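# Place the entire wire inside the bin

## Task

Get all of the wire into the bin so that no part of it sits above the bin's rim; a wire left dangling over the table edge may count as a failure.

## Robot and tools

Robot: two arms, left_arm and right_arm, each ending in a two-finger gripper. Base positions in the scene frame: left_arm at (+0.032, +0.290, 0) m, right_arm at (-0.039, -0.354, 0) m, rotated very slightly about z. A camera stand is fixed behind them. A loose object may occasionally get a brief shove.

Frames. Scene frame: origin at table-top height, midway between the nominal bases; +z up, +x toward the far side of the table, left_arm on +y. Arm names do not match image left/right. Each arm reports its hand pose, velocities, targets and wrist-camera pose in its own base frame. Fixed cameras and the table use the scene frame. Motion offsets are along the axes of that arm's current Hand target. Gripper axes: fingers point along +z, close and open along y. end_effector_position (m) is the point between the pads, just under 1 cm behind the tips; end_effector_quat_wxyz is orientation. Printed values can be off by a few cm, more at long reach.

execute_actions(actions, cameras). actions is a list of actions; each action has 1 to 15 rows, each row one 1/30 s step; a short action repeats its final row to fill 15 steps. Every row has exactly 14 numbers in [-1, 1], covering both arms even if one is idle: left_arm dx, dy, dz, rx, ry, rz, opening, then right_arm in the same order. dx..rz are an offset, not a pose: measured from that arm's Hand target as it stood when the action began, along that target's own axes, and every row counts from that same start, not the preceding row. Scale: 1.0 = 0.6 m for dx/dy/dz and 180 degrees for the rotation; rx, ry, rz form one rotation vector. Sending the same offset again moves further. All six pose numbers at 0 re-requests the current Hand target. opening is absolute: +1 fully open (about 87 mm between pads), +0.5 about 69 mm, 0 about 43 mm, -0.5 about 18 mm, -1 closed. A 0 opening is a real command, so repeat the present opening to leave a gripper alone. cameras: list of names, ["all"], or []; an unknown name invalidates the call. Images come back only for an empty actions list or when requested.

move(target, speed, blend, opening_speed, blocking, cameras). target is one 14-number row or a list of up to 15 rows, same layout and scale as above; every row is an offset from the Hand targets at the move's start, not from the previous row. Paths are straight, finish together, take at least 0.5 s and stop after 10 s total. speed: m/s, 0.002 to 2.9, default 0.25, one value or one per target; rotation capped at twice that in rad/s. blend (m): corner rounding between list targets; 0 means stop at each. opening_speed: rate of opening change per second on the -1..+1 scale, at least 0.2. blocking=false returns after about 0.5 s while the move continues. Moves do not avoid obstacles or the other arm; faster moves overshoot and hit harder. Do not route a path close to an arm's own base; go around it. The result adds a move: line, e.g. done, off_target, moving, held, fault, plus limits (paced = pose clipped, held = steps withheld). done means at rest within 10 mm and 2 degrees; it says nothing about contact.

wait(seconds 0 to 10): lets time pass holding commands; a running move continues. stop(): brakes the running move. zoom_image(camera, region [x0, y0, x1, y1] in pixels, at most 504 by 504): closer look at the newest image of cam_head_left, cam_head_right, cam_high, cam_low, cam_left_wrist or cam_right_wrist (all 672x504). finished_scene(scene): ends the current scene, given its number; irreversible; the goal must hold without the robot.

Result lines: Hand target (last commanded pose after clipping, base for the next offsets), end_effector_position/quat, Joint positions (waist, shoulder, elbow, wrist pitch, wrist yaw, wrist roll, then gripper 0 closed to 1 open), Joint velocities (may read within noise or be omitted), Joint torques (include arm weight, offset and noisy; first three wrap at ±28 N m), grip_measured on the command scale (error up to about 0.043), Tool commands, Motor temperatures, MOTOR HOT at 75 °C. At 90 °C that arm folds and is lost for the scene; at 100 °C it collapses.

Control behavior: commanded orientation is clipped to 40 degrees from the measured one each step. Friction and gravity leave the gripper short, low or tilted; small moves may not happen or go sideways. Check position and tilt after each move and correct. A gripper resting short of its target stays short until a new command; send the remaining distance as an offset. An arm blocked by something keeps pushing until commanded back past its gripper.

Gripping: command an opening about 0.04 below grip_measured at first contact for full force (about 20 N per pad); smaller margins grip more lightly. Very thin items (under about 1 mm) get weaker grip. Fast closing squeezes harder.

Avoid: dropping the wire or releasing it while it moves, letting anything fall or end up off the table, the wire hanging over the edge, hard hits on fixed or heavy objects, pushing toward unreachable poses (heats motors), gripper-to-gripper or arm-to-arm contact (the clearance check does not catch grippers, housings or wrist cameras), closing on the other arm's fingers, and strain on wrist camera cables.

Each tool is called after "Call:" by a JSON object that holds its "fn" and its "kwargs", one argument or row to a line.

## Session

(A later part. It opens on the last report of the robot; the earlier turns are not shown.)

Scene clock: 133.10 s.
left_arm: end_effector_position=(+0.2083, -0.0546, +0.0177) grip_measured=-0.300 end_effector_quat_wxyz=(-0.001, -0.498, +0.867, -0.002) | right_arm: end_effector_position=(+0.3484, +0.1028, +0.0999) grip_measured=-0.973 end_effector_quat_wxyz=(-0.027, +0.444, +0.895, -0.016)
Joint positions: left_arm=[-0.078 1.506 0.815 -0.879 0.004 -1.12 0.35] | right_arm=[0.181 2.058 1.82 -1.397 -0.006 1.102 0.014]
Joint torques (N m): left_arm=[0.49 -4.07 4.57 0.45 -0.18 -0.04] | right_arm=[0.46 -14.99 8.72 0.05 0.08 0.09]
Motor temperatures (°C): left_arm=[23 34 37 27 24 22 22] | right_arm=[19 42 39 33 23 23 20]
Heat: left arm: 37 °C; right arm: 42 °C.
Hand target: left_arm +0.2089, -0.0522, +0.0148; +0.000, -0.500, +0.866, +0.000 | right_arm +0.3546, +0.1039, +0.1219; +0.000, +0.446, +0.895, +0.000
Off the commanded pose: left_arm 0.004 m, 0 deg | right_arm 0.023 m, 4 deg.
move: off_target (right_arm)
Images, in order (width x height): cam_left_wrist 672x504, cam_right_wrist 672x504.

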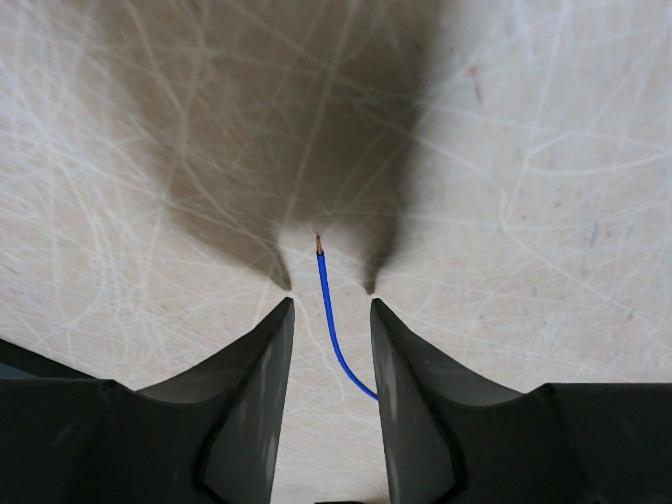

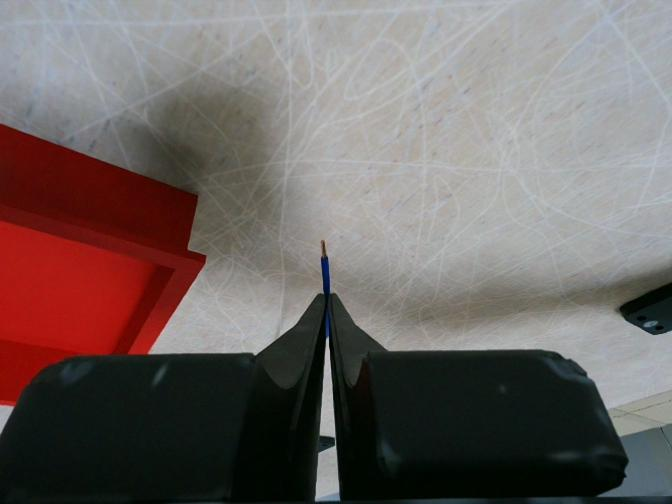

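Call:
{"fn": "move", "kwargs": {
  "target": [0,0.0,0.015,0,0,0,-0.3,0,0,-0.05,0,0,0,-1],
  "speed": 0.05,
  "cameras": ["all"]
}}

Call:
{"fn": "zoom_image", "kwargs": {
  "camera": "cam_left_wrist",
  "region": [230, 200, 430, 350]
}}

Call:
{"fn": "zoom_image", "kwargs": {
  "camera": "cam_head_right",
  "region": [440, 140, 672, 504]
}}

Call:
{"fn": "zoom_image", "kwargs": {
  "camera": "cam_low",
  "region": [180, 200, 340, 320]
}}

Scene clock: 142.53 s.
left_arm: end_effector_position=(+0.2078, -0.0546, +0.0114) grip_measured=-0.300 end_effector_quat_wxyz=(-0.002, -0.498, +0.867, -0.001) | right_arm: end_effector_position=(+0.3506, +0.1032, +0.1371) grip_measured=-0.973 end_effector_quat_wxyz=(-0.019, +0.444, +0.896, -0.010)
Joint positions: left_arm=[-0.078 1.519 0.799 -0.853 0.004 -1.12 0.35] | right_arm=[0.181 2.058 1.971 -1.527 -0.006 1.102 0.014]
Joint torques (N m): left_arm=[0.54 -3.71 3.92 0.6 -0.17 -0.03] | right_arm=[0.47 -12.85 8.65 0.08 0.08 0.09]
Heat: left arm: 36 °C; right arm: 45 °C.
Hand target: left_arm +0.2088, -0.0522, +0.0057; +0.000, -0.500, +0.866, +0.000 | right_arm +0.3545, +0.1038, +0.1518; +0.000, +0.446, +0.895, +0.000
Off the commanded pose: left_arm 0.006 m, 0 deg | right_arm 0.015 m, 2 deg.
move: off_target (right_arm)

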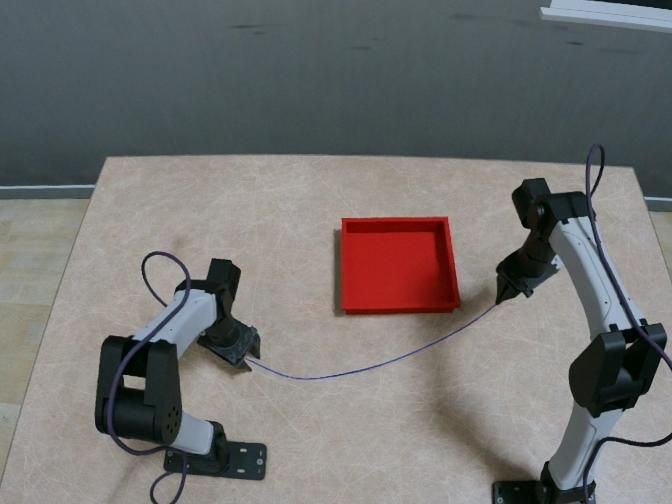

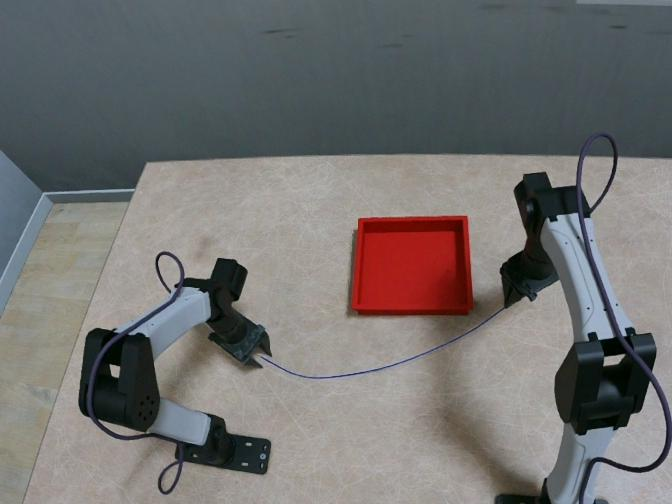

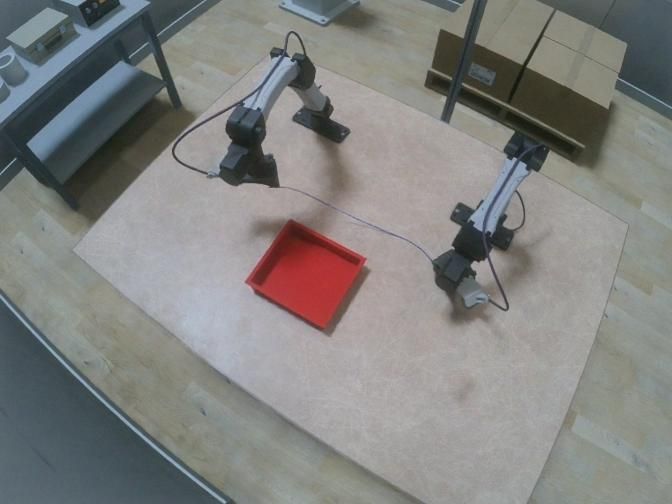

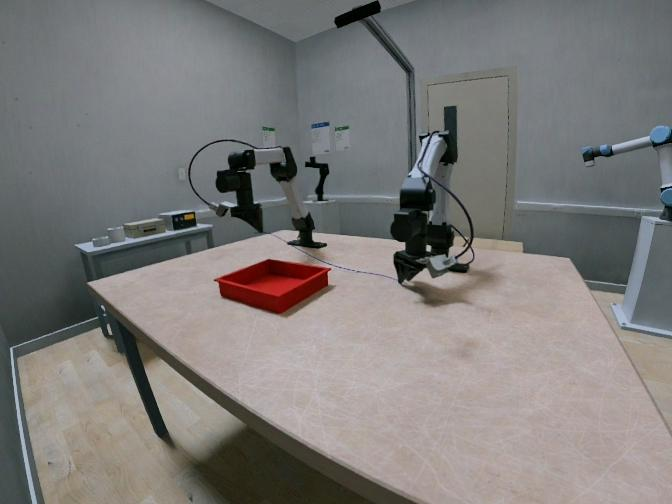

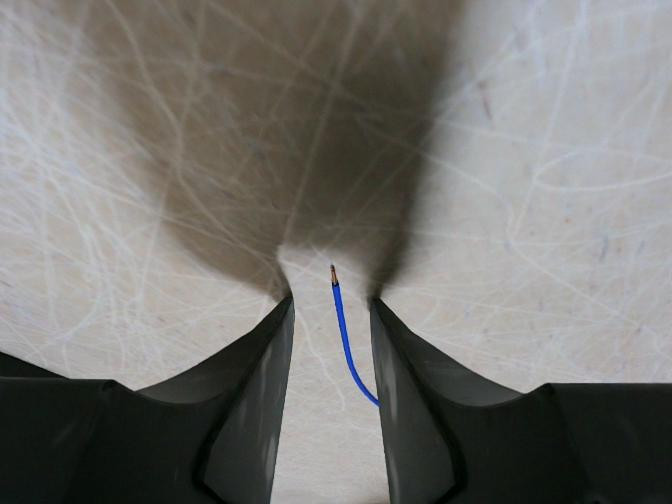

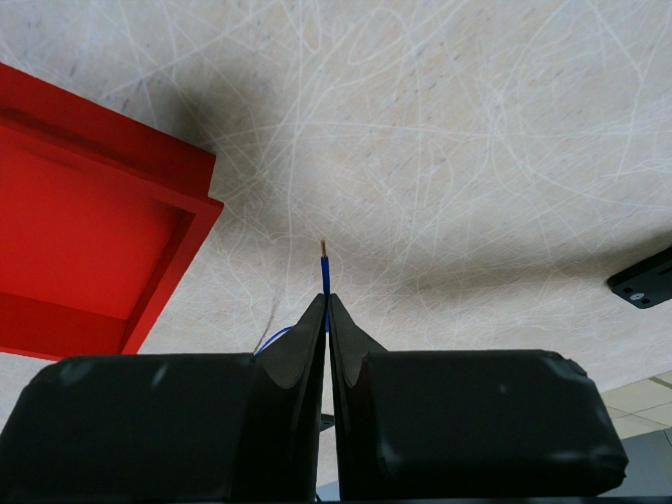

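Scaled by 2.520.

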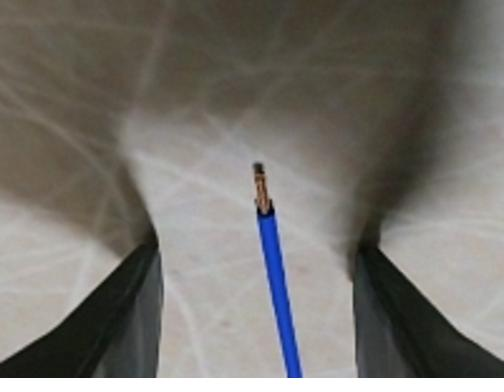

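Scaled by 1.385.

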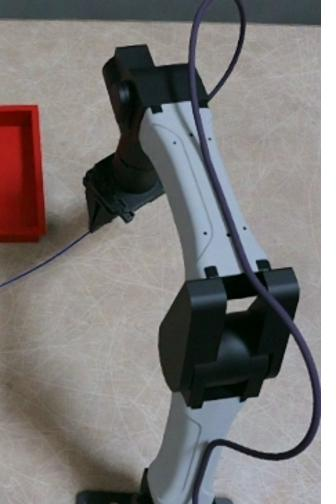

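Scaled by 3.150.

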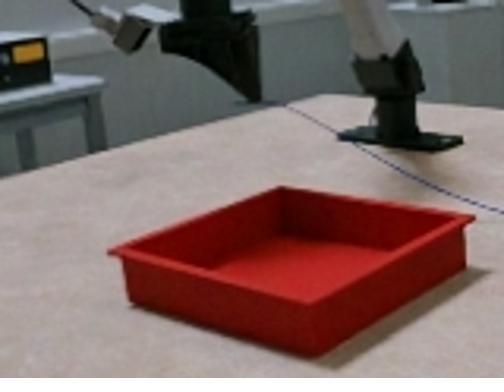

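Call:
{"fn": "move", "kwargs": {
  "target": [
    [0.025,-0.004,-0.008,0,0,0,-0.3,0,0,0,0,0,0,-1],
    [0.025,-0.004,0.005,0,0,0,-0.3,0,0,0,0,0,0,-1]
  ],
  "speed": 0.04,
  "cameras": ["cam_left_wrist"]
}}

Call:
{"fn": "zoom_image", "kwargs": {
  "camera": "cam_left_wrist",
  "region": [230, 200, 430, 350]
}}

Scene clock: 152.10 s.
left_arm: end_effector_position=(+0.2063, -0.0655, +0.0106) grip_measured=-0.300 end_effector_quat_wxyz=(+0.000, -0.499, +0.866, -0.002) | right_arm: end_effector_position=(+0.3505, +0.1032, +0.1372) grip_measured=-0.973 end_effector_quat_wxyz=(-0.019, +0.444, +0.896, -0.010)
Joint positions: left_arm=[-0.126 1.514 0.791 -0.846 0.004 -1.172 0.35] | right_arm=[0.181 2.058 1.971 -1.527 -0.006 1.102 0.014]
Joint torques (N m): left_arm=[-1.1 -4.04 2.78 0.68 -0.18 -0.17] | right_arm=[0.51 -12.82 8.68 0.09 0.08 0.09]
Heat: left arm: 36 °C; right arm: 46 °C.
Hand target: left_arm +0.2034, -0.0664, +0.0027; +0.000, -0.500, +0.866, +0.001 | right_arm +0.3545, +0.1038, +0.1518; +0.000, +0.446, +0.895, +0.000
Off the commanded pose: left_arm 0.008 m, 0 deg | right_arm 0.015 m, 2 deg.
move: off_target (right_arm)
Images, in order (width x height): cam_left_wrist 672x504.

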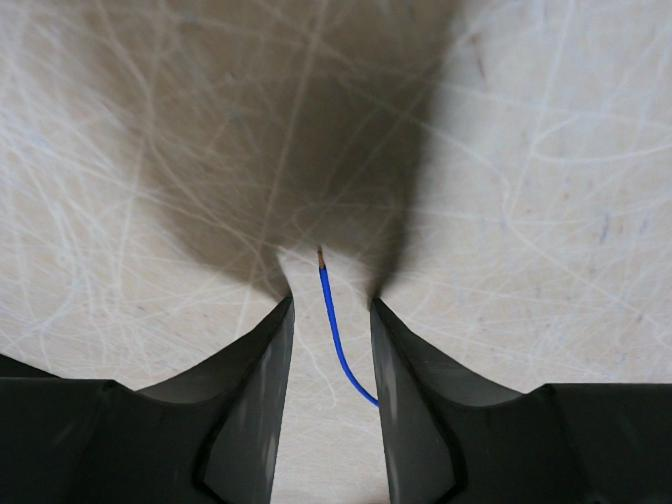

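Scaled by 2.520.

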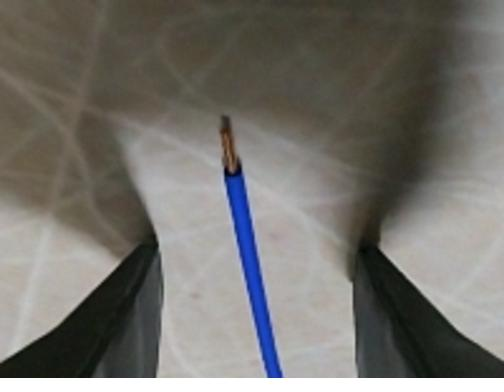

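Call:
{"fn": "move", "kwargs": {
  "target": [0,0,0.003,0,0,0,-1,0,0,0,0,0,0,-1],
  "opening_speed": 0.5
}}

Call:
{"fn": "move", "kwargs": {
  "target": [0,0,-0.05,0,0,0,-1,0,0,0,0,0,0,-1],
  "speed": 0.06,
  "cameras": ["cam_left_wrist","cam_head_left"]
}}

Scene clock: 157.07 s.
left_arm: end_effector_position=(+0.2094, -0.0693, +0.0103) grip_measured=-0.973 end_effector_quat_wxyz=(+0.000, -0.500, +0.866, -0.015) | right_arm: end_effector_position=(+0.3505, +0.1032, +0.1372) grip_measured=-0.973 end_effector_quat_wxyz=(-0.019, +0.444, +0.896, -0.010)
Joint positions: left_arm=[-0.126 1.514 0.788 -0.826 0.023 -1.174 0.013] | right_arm=[0.181 2.058 1.971 -1.527 -0.006 1.102 0.014]
Joint torques (N m): left_arm=[-1.2 -3.71 2.59 0.57 -0.35 -0.16] | right_arm=[0.47 -12.82 8.68 0.08 0.09 0.1]
Heat: left arm: 36 °C; right arm: 46 °C.
Hand target: left_arm +0.2033, -0.0665, +0.0009; +0.000, -0.500, +0.866, +0.001 | right_arm +0.3545, +0.1038, +0.1518; +0.000, +0.446, +0.895, +0.000
Off the commanded pose: left_arm 0.012 m, 2 deg | right_arm 0.015 m, 2 deg.
move: off_target (left_arm, right_arm)

Scene clock: 158.23 s.
left_arm: end_effector_position=(+0.1992, -0.0655, +0.0246) grip_measured=-0.973 end_effector_quat_wxyz=(-0.011, -0.501, +0.865, +0.003) | right_arm: end_effector_position=(+0.3505, +0.1032, +0.1372) grip_measured=-0.973 end_effector_quat_wxyz=(-0.019, +0.444, +0.896, -0.010)
Joint positions: left_arm=[-0.126 1.483 0.821 -0.93 0.009 -1.175 0.013] | right_arm=[0.181 2.058 1.971 -1.527 -0.006 1.102 0.014]
Joint torques (N m): left_arm=[-1.26 -5.86 6.43 0.17 -0.2 -0.16] | right_arm=[0.47 -12.85 8.69 0.09 0.08 0.08]
Heat: left arm: 36 °C; right arm: 46 °C.
Hand target: left_arm +0.2035, -0.0665, +0.0310; +0.000, -0.500, +0.866, +0.000 | right_arm +0.3545, +0.1038, +0.1518; +0.000, +0.446, +0.895, +0.000
Off the commanded pose: left_arm 0.008 m, 1 deg | right_arm 0.015 m, 2 deg.
move: off_target (right_arm)
Images, in order (width x height): cam_head_left 672x504, cam_left_wrist 672x504.

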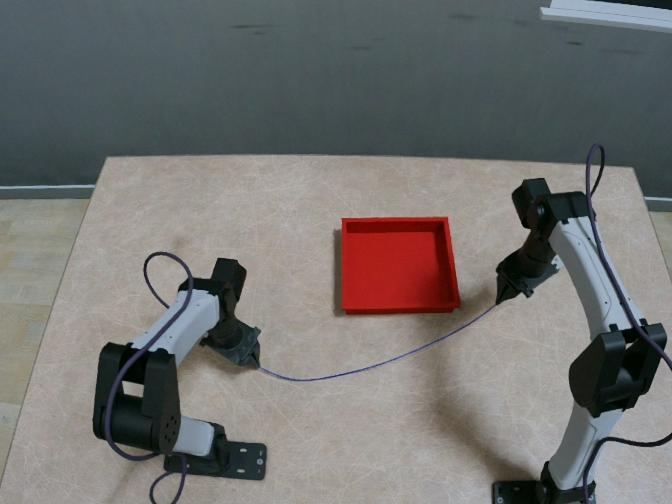

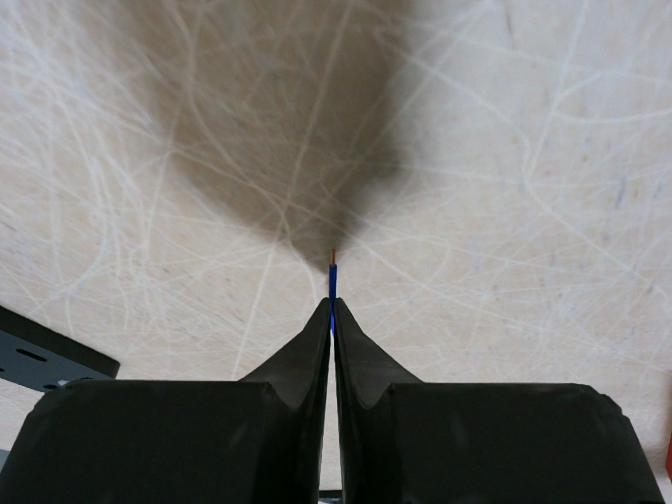

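Call:
{"fn": "move", "kwargs": {
  "target": [
    [0,0,-0.3,0,0,0,-1,0,0,-0.12,0,0,0,-1],
    [-0.091,-0.303,-0.3,0,0,0.167,-1,-0.164,0.0935,-0.12,0,0,-0.144,-1]
  ],
  "speed": 0.15,
  "blend": 0.03,
  "cameras": ["all"]
}}

Scene clock: 214.90 s.
left_arm: end_effector_position=(+0.3870, -0.1062, +0.2081) grip_measured=-0.973 end_effector_quat_wxyz=(+0.101, -0.272, +0.955, -0.059) | right_arm: end_effector_position=(+0.4541, +0.0608, +0.2197) grip_measured=-0.973 end_effector_quat_wxyz=(+0.177, +0.250, +0.949, +0.077)
Joint positions: left_arm=[-0.191 2.07 2.291 -1.559 0.014 -0.747 0.013] | right_arm=[0.071 2.286 2.684 -1.583 -0.03 0.592 0.014]
Joint torques (N m): left_arm=[-1.02 -9.36 7.06 0.71 -0.01 0.04] | right_arm=[-0.08 -11.07 8.1 1 0.01 -0.09]
Motor temperatures (°C): left_arm=[23 34 37 25 23 22 23] | right_arm=[19 47 41 30 23 22 21]
Heat: left arm: 37 °C; right arm: 47 °C.
Hand target: left_arm +0.3883, -0.1102, +0.2109; +0.000, -0.258, +0.966, +0.000 | right_arm +0.4586, +0.0589, +0.2237; +0.000, +0.234, +0.972, +0.001
Off the commanded pose: left_arm 0.005 m, 14 deg | right_arm 0.006 m, 22 deg.
joint sent to its limit (left arm) — joint 4 (wrist pitch), lower limit. The joint targets are off in orientation, not in position.
joint sent to its limit (right arm) — joint 4 (wrist pitch), lower limit. The joint targets are off in orientation, not in position.
move: off_target (left_arm, right_arm)

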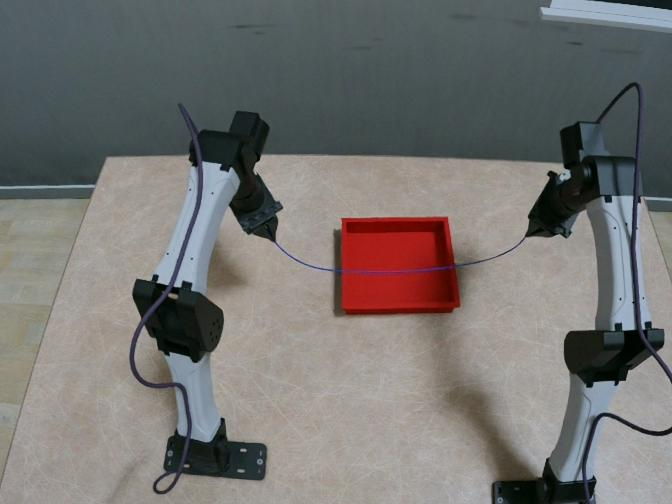

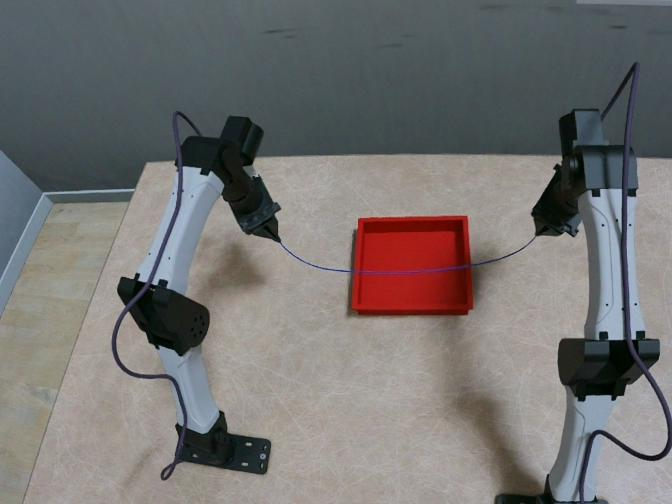

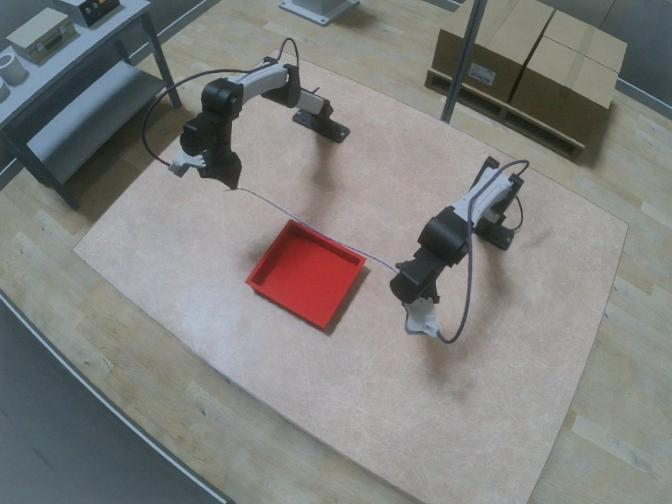

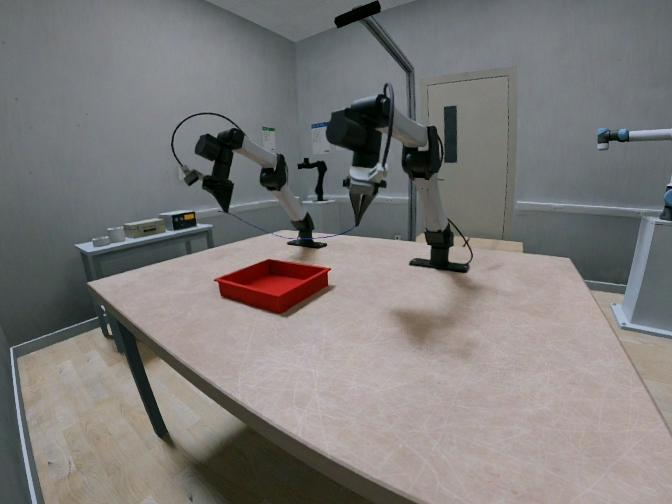

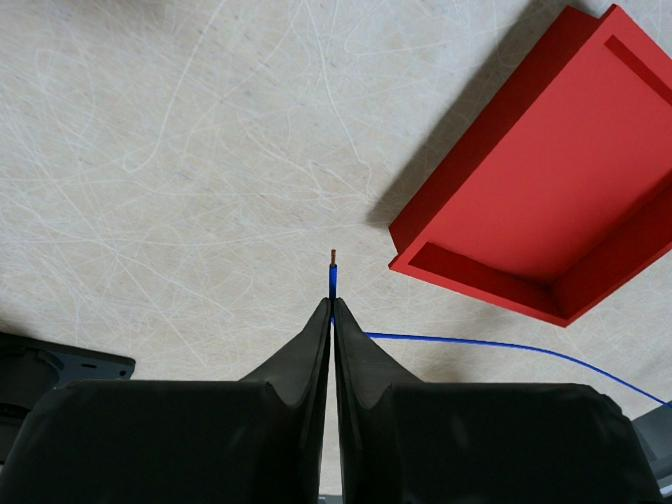

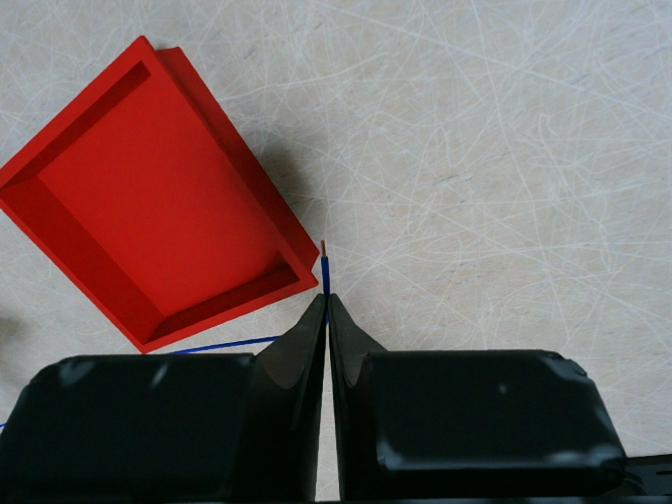

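Call:
{"fn": "move", "kwargs": {
  "target": [0.0695,-0.287,0.035,0,0,0.167,-1,0.034,0.245,0.056,0,0,-0.15,-1],
  "speed": 0.12,
  "cameras": ["all"]
}}

Scene clock: 225.07 s.
left_arm: end_effector_position=(+0.4346, -0.2747, +0.1884) grip_measured=-0.973 end_effector_quat_wxyz=(+0.197, -0.028, +0.972, -0.128) | right_arm: end_effector_position=(+0.4982, +0.1957, +0.1843) grip_measured=-0.973 end_effector_quat_wxyz=(+0.248, +0.027, +0.962, +0.110)
Joint positions: left_arm=[-0.515 2.464 2.846 -1.478 0.014 -0.576 0.013] | right_arm=[0.334 2.481 2.835 -1.375 -0.029 0.4 0.014]
Joint torques (N m): left_arm=[-0.87 -11.64 6.86 1.34 0 0.03] | right_arm=[0.66 -12.64 8.49 1.51 0.07 -0.07]
Heat: left arm: 38 °C; right arm: 45 °C.
Hand target: left_arm +0.4380, -0.2803, +0.1898; +0.000, +0.001, +1.000, +0.000 | right_arm +0.5073, +0.1992, +0.1903; +0.000, +0.001, +1.000, +0.000
Off the commanded pose: left_arm 0.007 m, 27 deg | right_arm 0.011 m, 32 deg.
elbow stopped short (right arm): the move would have taken joint 3 (elbow) straighter than the controller allows.
elbow stopped short (left arm): the move would have taken joint 3 (elbow) straighter than the controller allows.
move: off_target (left_arm, right_arm)

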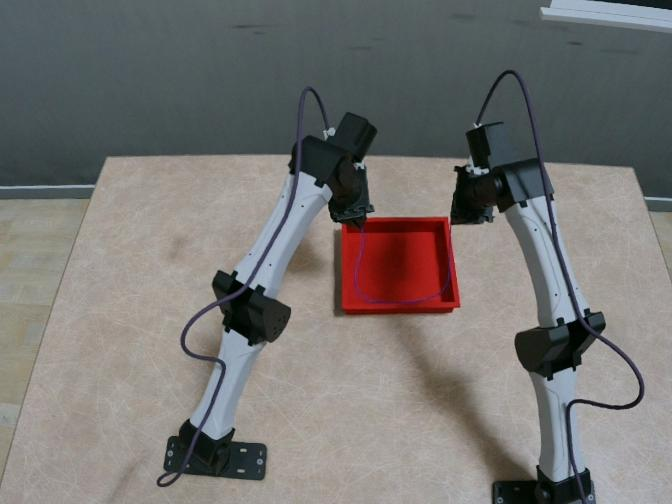

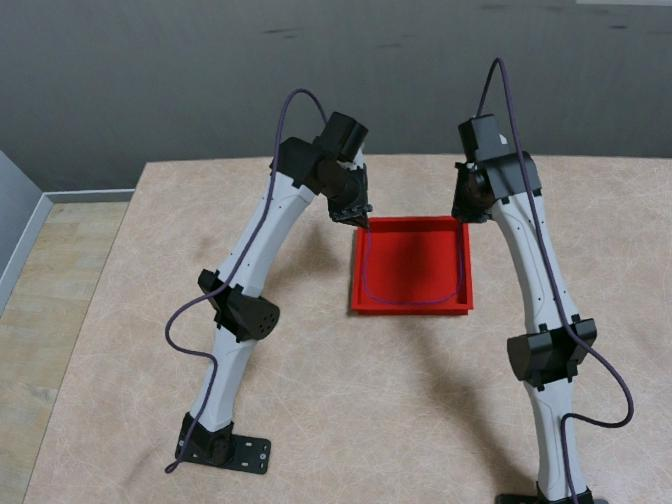

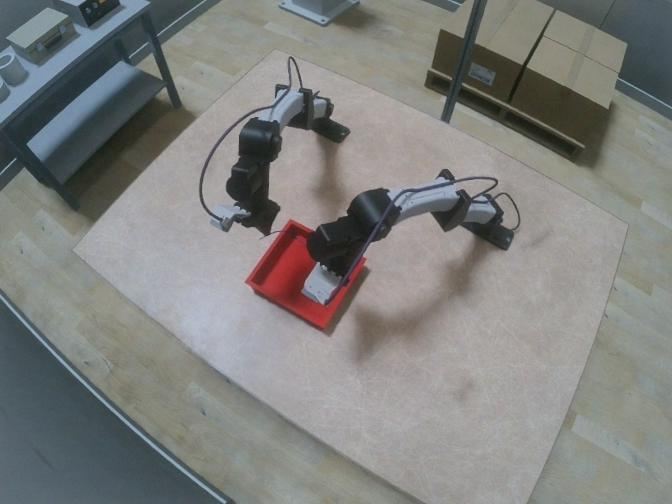

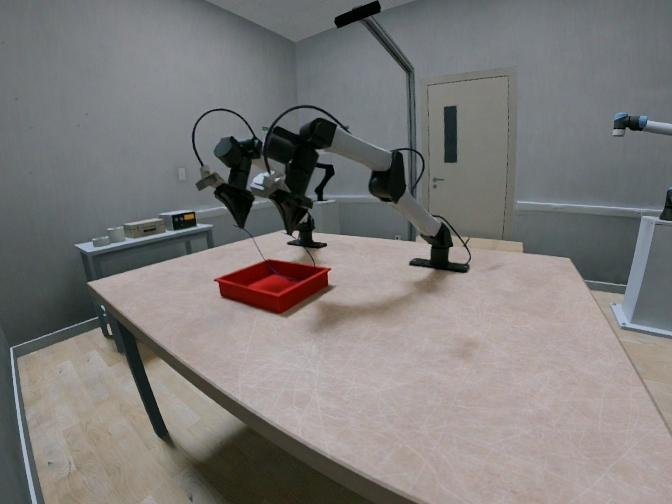

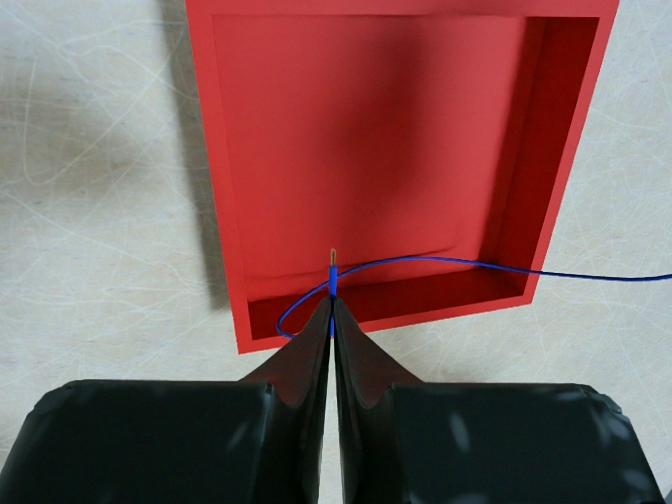

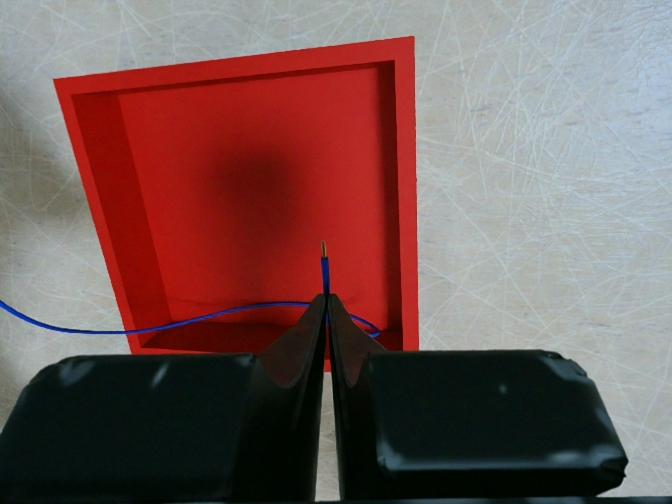

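Call:
{"fn": "move", "kwargs": {
  "target": [-0.033,-0.015,0.2,0,-0.111,0,-1,-0.033,0.015,0.2,0,-0.111,0,-1],
  "speed": 0.08,
  "cameras": ["all"]
}}

Scene clock: 246.37 s.
left_arm: end_effector_position=(+0.4543, -0.2844, +0.0684) grip_measured=-0.973 end_effector_quat_wxyz=(+0.176, -0.004, +0.984, -0.007) | right_arm: end_effector_position=(+0.5181, +0.2029, +0.0646) grip_measured=-0.973 end_effector_quat_wxyz=(+0.202, +0.006, +0.979, +0.017)
Joint positions: left_arm=[-0.577 2.707 2.846 -1.402 -0.18 -0.558 0.013] | right_arm=[0.384 2.717 2.835 -1.297 0.119 0.372 0.014]
Joint torques (N m): left_arm=[-0.94 -13.49 7.42 0.96 -0.26 0.01] | right_arm=[0.85 -14.49 8.98 1.27 0.11 -0.05]
Heat: left arm: 38 °C; right arm: 44 °C.
Hand target: left_arm +0.4577, -0.2894, +0.0697; +0.173, +0.001, +0.985, +0.000 | right_arm +0.5272, +0.2082, +0.0703; +0.173, +0.001, +0.985, +0.000
Off the commanded pose: left_arm 0.006 m, 1 deg | right_arm 0.012 m, 4 deg.
elbow stopped short (right arm): the move would have taken joint 3 (elbow) straighter than the controller allows.
elbow stopped short (left arm): the move would have taken joint 3 (elbow) straighter than the controller allows.
move: off_target (right_arm)

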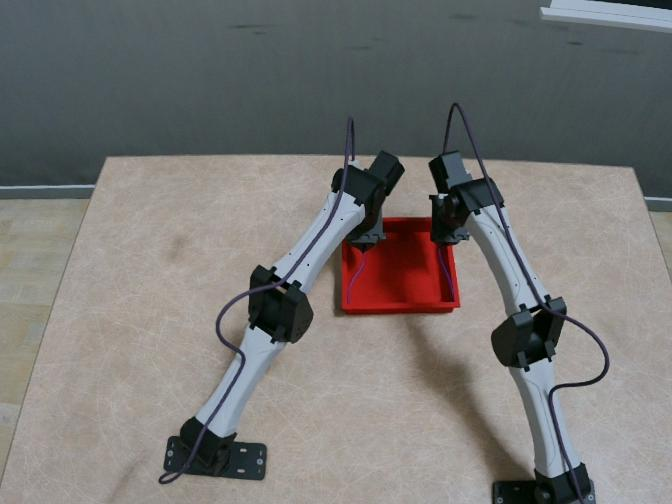

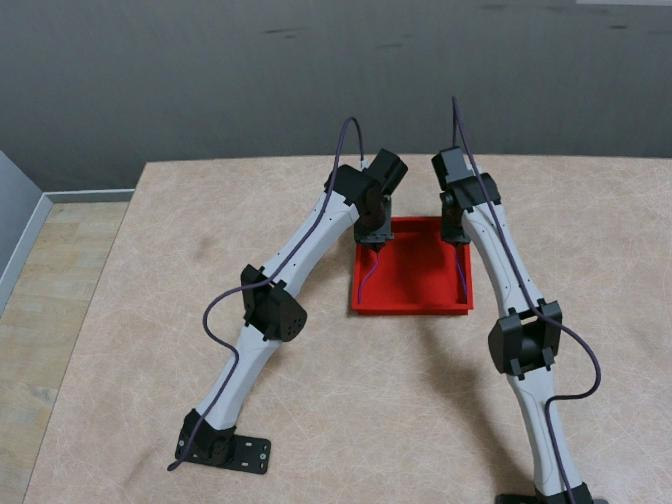

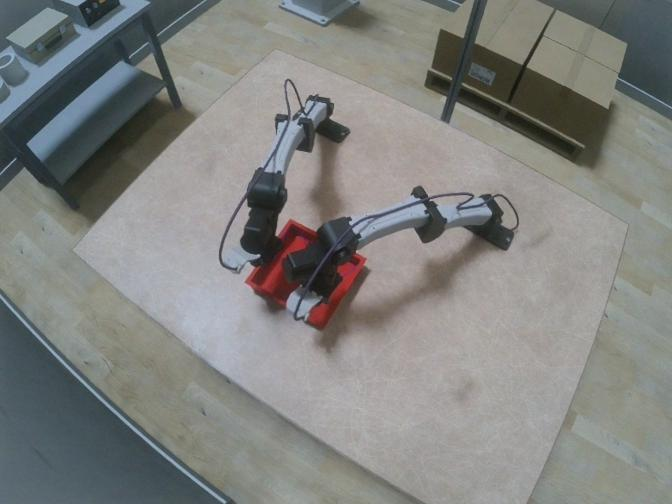

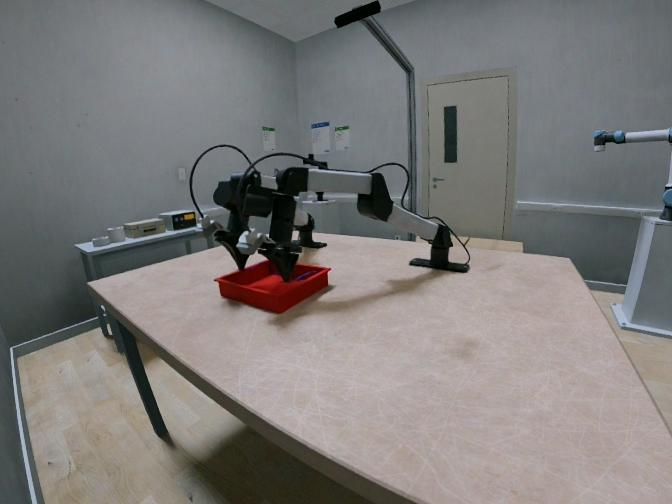

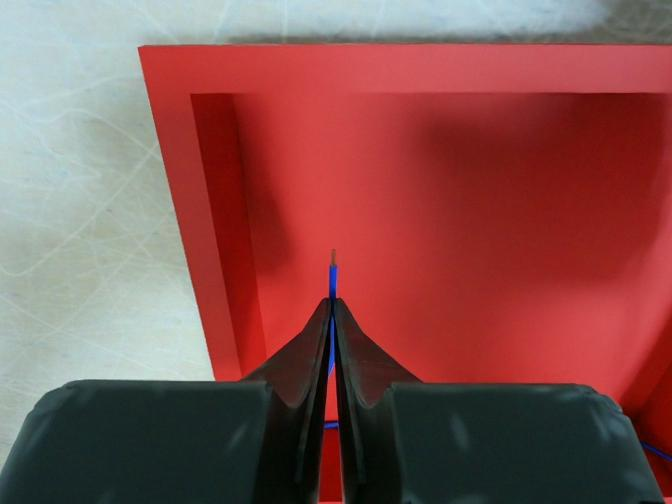

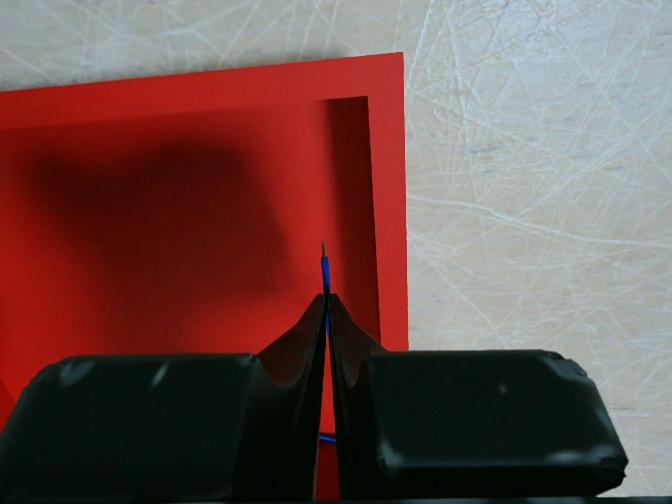

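Call:
{"fn": "move", "kwargs": {
  "target": [0,0,0.062,0,0,0,-1,0,0,0.06,0,0,0,-1],
  "speed": 0.06,
  "cameras": ["cam_left_wrist","cam_right_wrist","cam_low"]
}}

Call:
{"fn": "zoom_image", "kwargs": {
  "camera": "cam_low",
  "region": [180, 200, 360, 340]
}}

Scene clock: 251.70 s.
left_arm: end_effector_position=(+0.4634, -0.2897, +0.0346) grip_measured=-0.973 end_effector_quat_wxyz=(+0.173, +0.002, +0.985, -0.003) | right_arm: end_effector_position=(+0.5285, +0.2066, +0.0317) grip_measured=-0.973 end_effector_quat_wxyz=(+0.200, +0.002, +0.980, +0.016)
Joint positions: left_arm=[-0.577 2.777 2.846 -1.342 -0.18 -0.546 0.013] | right_arm=[0.384 2.785 2.835 -1.234 0.12 0.364 0.014]
Joint torques (N m): left_arm=[0.27 -13.61 7.53 1 -0.23 0.02] | right_arm=[0.08 -14.75 9.1 1.25 0.12 -0.07]
Motor temperatures (°C): left_arm=[23 40 38 25 23 22 23] | right_arm=[19 45 42 31 23 22 21]
Heat: left arm: 40 °C; right arm: 45 °C.
Hand target: left_arm +0.4705, -0.2894, +0.0348; +0.173, +0.001, +0.985, +0.000 | right_arm +0.5394, +0.2082, +0.0364; +0.173, +0.001, +0.985, +0.000
Off the commanded pose: left_arm 0.007 m, 0 deg | right_arm 0.012 m, 4 deg.
elbow stopped short (left arm): the move would have taken joint 3 (elbow) straighter than the controller allows.
elbow stopped short (right arm): the move would have taken joint 3 (elbow) straighter than the controller allows.
move: off_target (right_arm)
Images, in order (width x height): cam_low 672x504, cam_left_wrist 672x504, cam_right_wrist 672x504.

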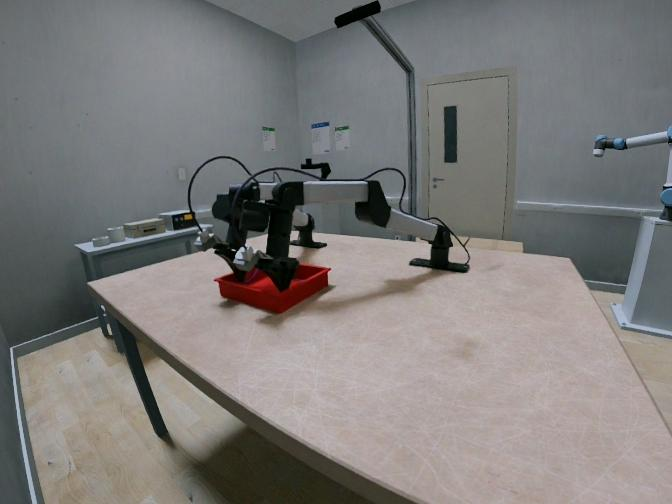

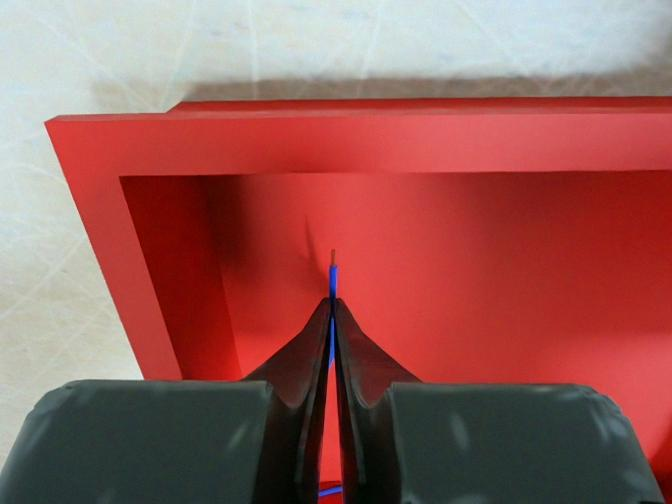

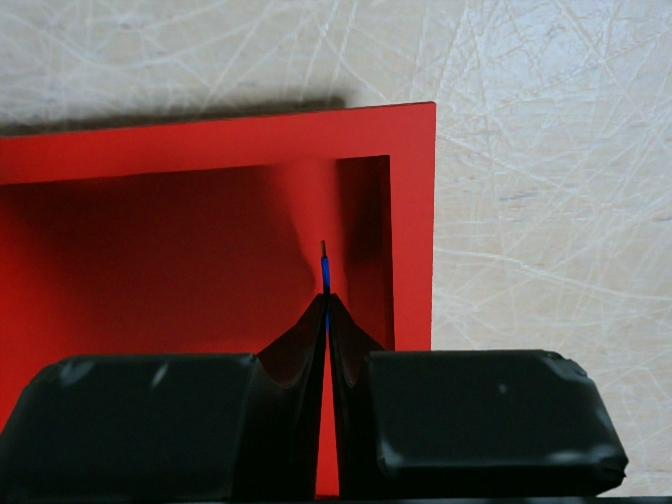

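Scaled by 2.800.

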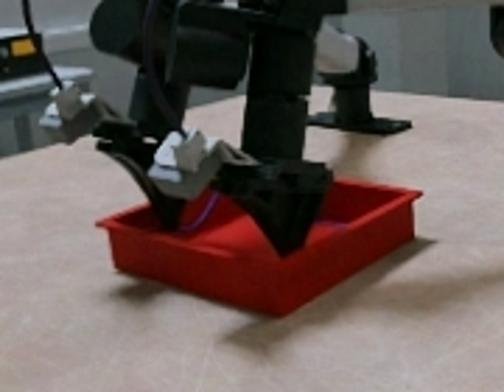

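Call:
{"fn": "move", "kwargs": {
  "target": [0,0,0.01,0,0,0,-0.6,0,0,0.015,0,0,0,-0.6],
  "speed": 0.04,
  "opening_speed": 0.4,
  "cameras": ["cam_left_wrist","cam_right_wrist"]
}}

Scene clock: 255.93 s.
left_arm: end_effector_position=(+0.4650, -0.2906, +0.0302) grip_measured=-0.600 end_effector_quat_wxyz=(+0.173, +0.003, +0.985, -0.004) | right_arm: end_effector_position=(+0.5312, +0.2076, +0.0245) grip_measured=-0.600 end_effector_quat_wxyz=(+0.201, +0.001, +0.979, +0.016)
Joint positions: left_arm=[-0.577 2.786 2.846 -1.332 -0.18 -0.544 0.2] | right_arm=[0.384 2.8 2.835 -1.217 0.12 0.362 0.2]
Joint torques (N m): left_arm=[0.57 -13.41 7.5 1.01 -0.22 -0.02] | right_arm=[-0.13 -14.58 9.14 1.27 0.1 -0.06]
Heat: left arm: 40 °C; right arm: 45 °C.
Hand target: left_arm +0.4725, -0.2894, +0.0291; +0.173, +0.001, +0.985, +0.000 | right_arm +0.5425, +0.2082, +0.0280; +0.173, +0.001, +0.985, +0.000
Off the commanded pose: left_arm 0.008 m, 0 deg | right_arm 0.012 m, 4 deg.
elbow stopped short (left arm): the move would have taken joint 3 (elbow) straighter than the controller allows.
elbow stopped short (right arm): the move would have taken joint 3 (elbow) straighter than the controller allows.
move: off_target (right_arm)
Images, in order (width x height): cam_left_wrist 672x504, cam_right_wrist 672x504.

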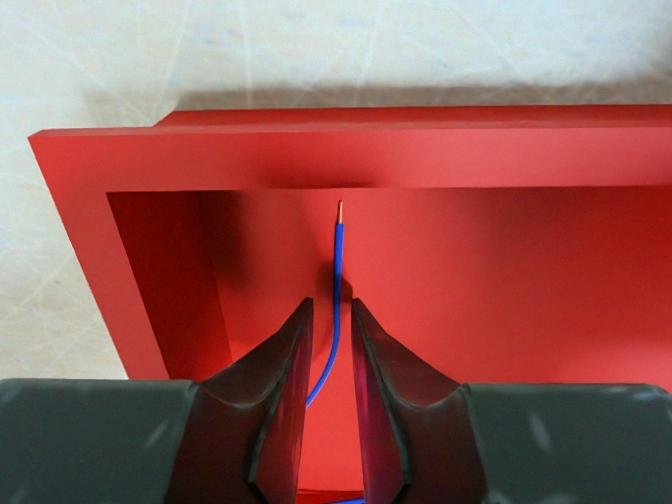

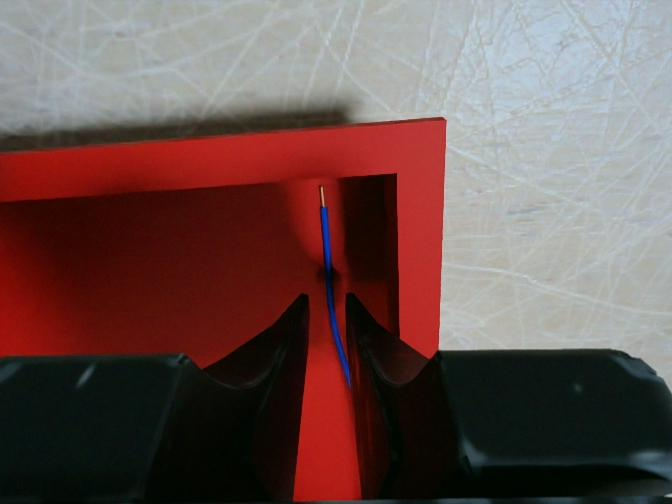

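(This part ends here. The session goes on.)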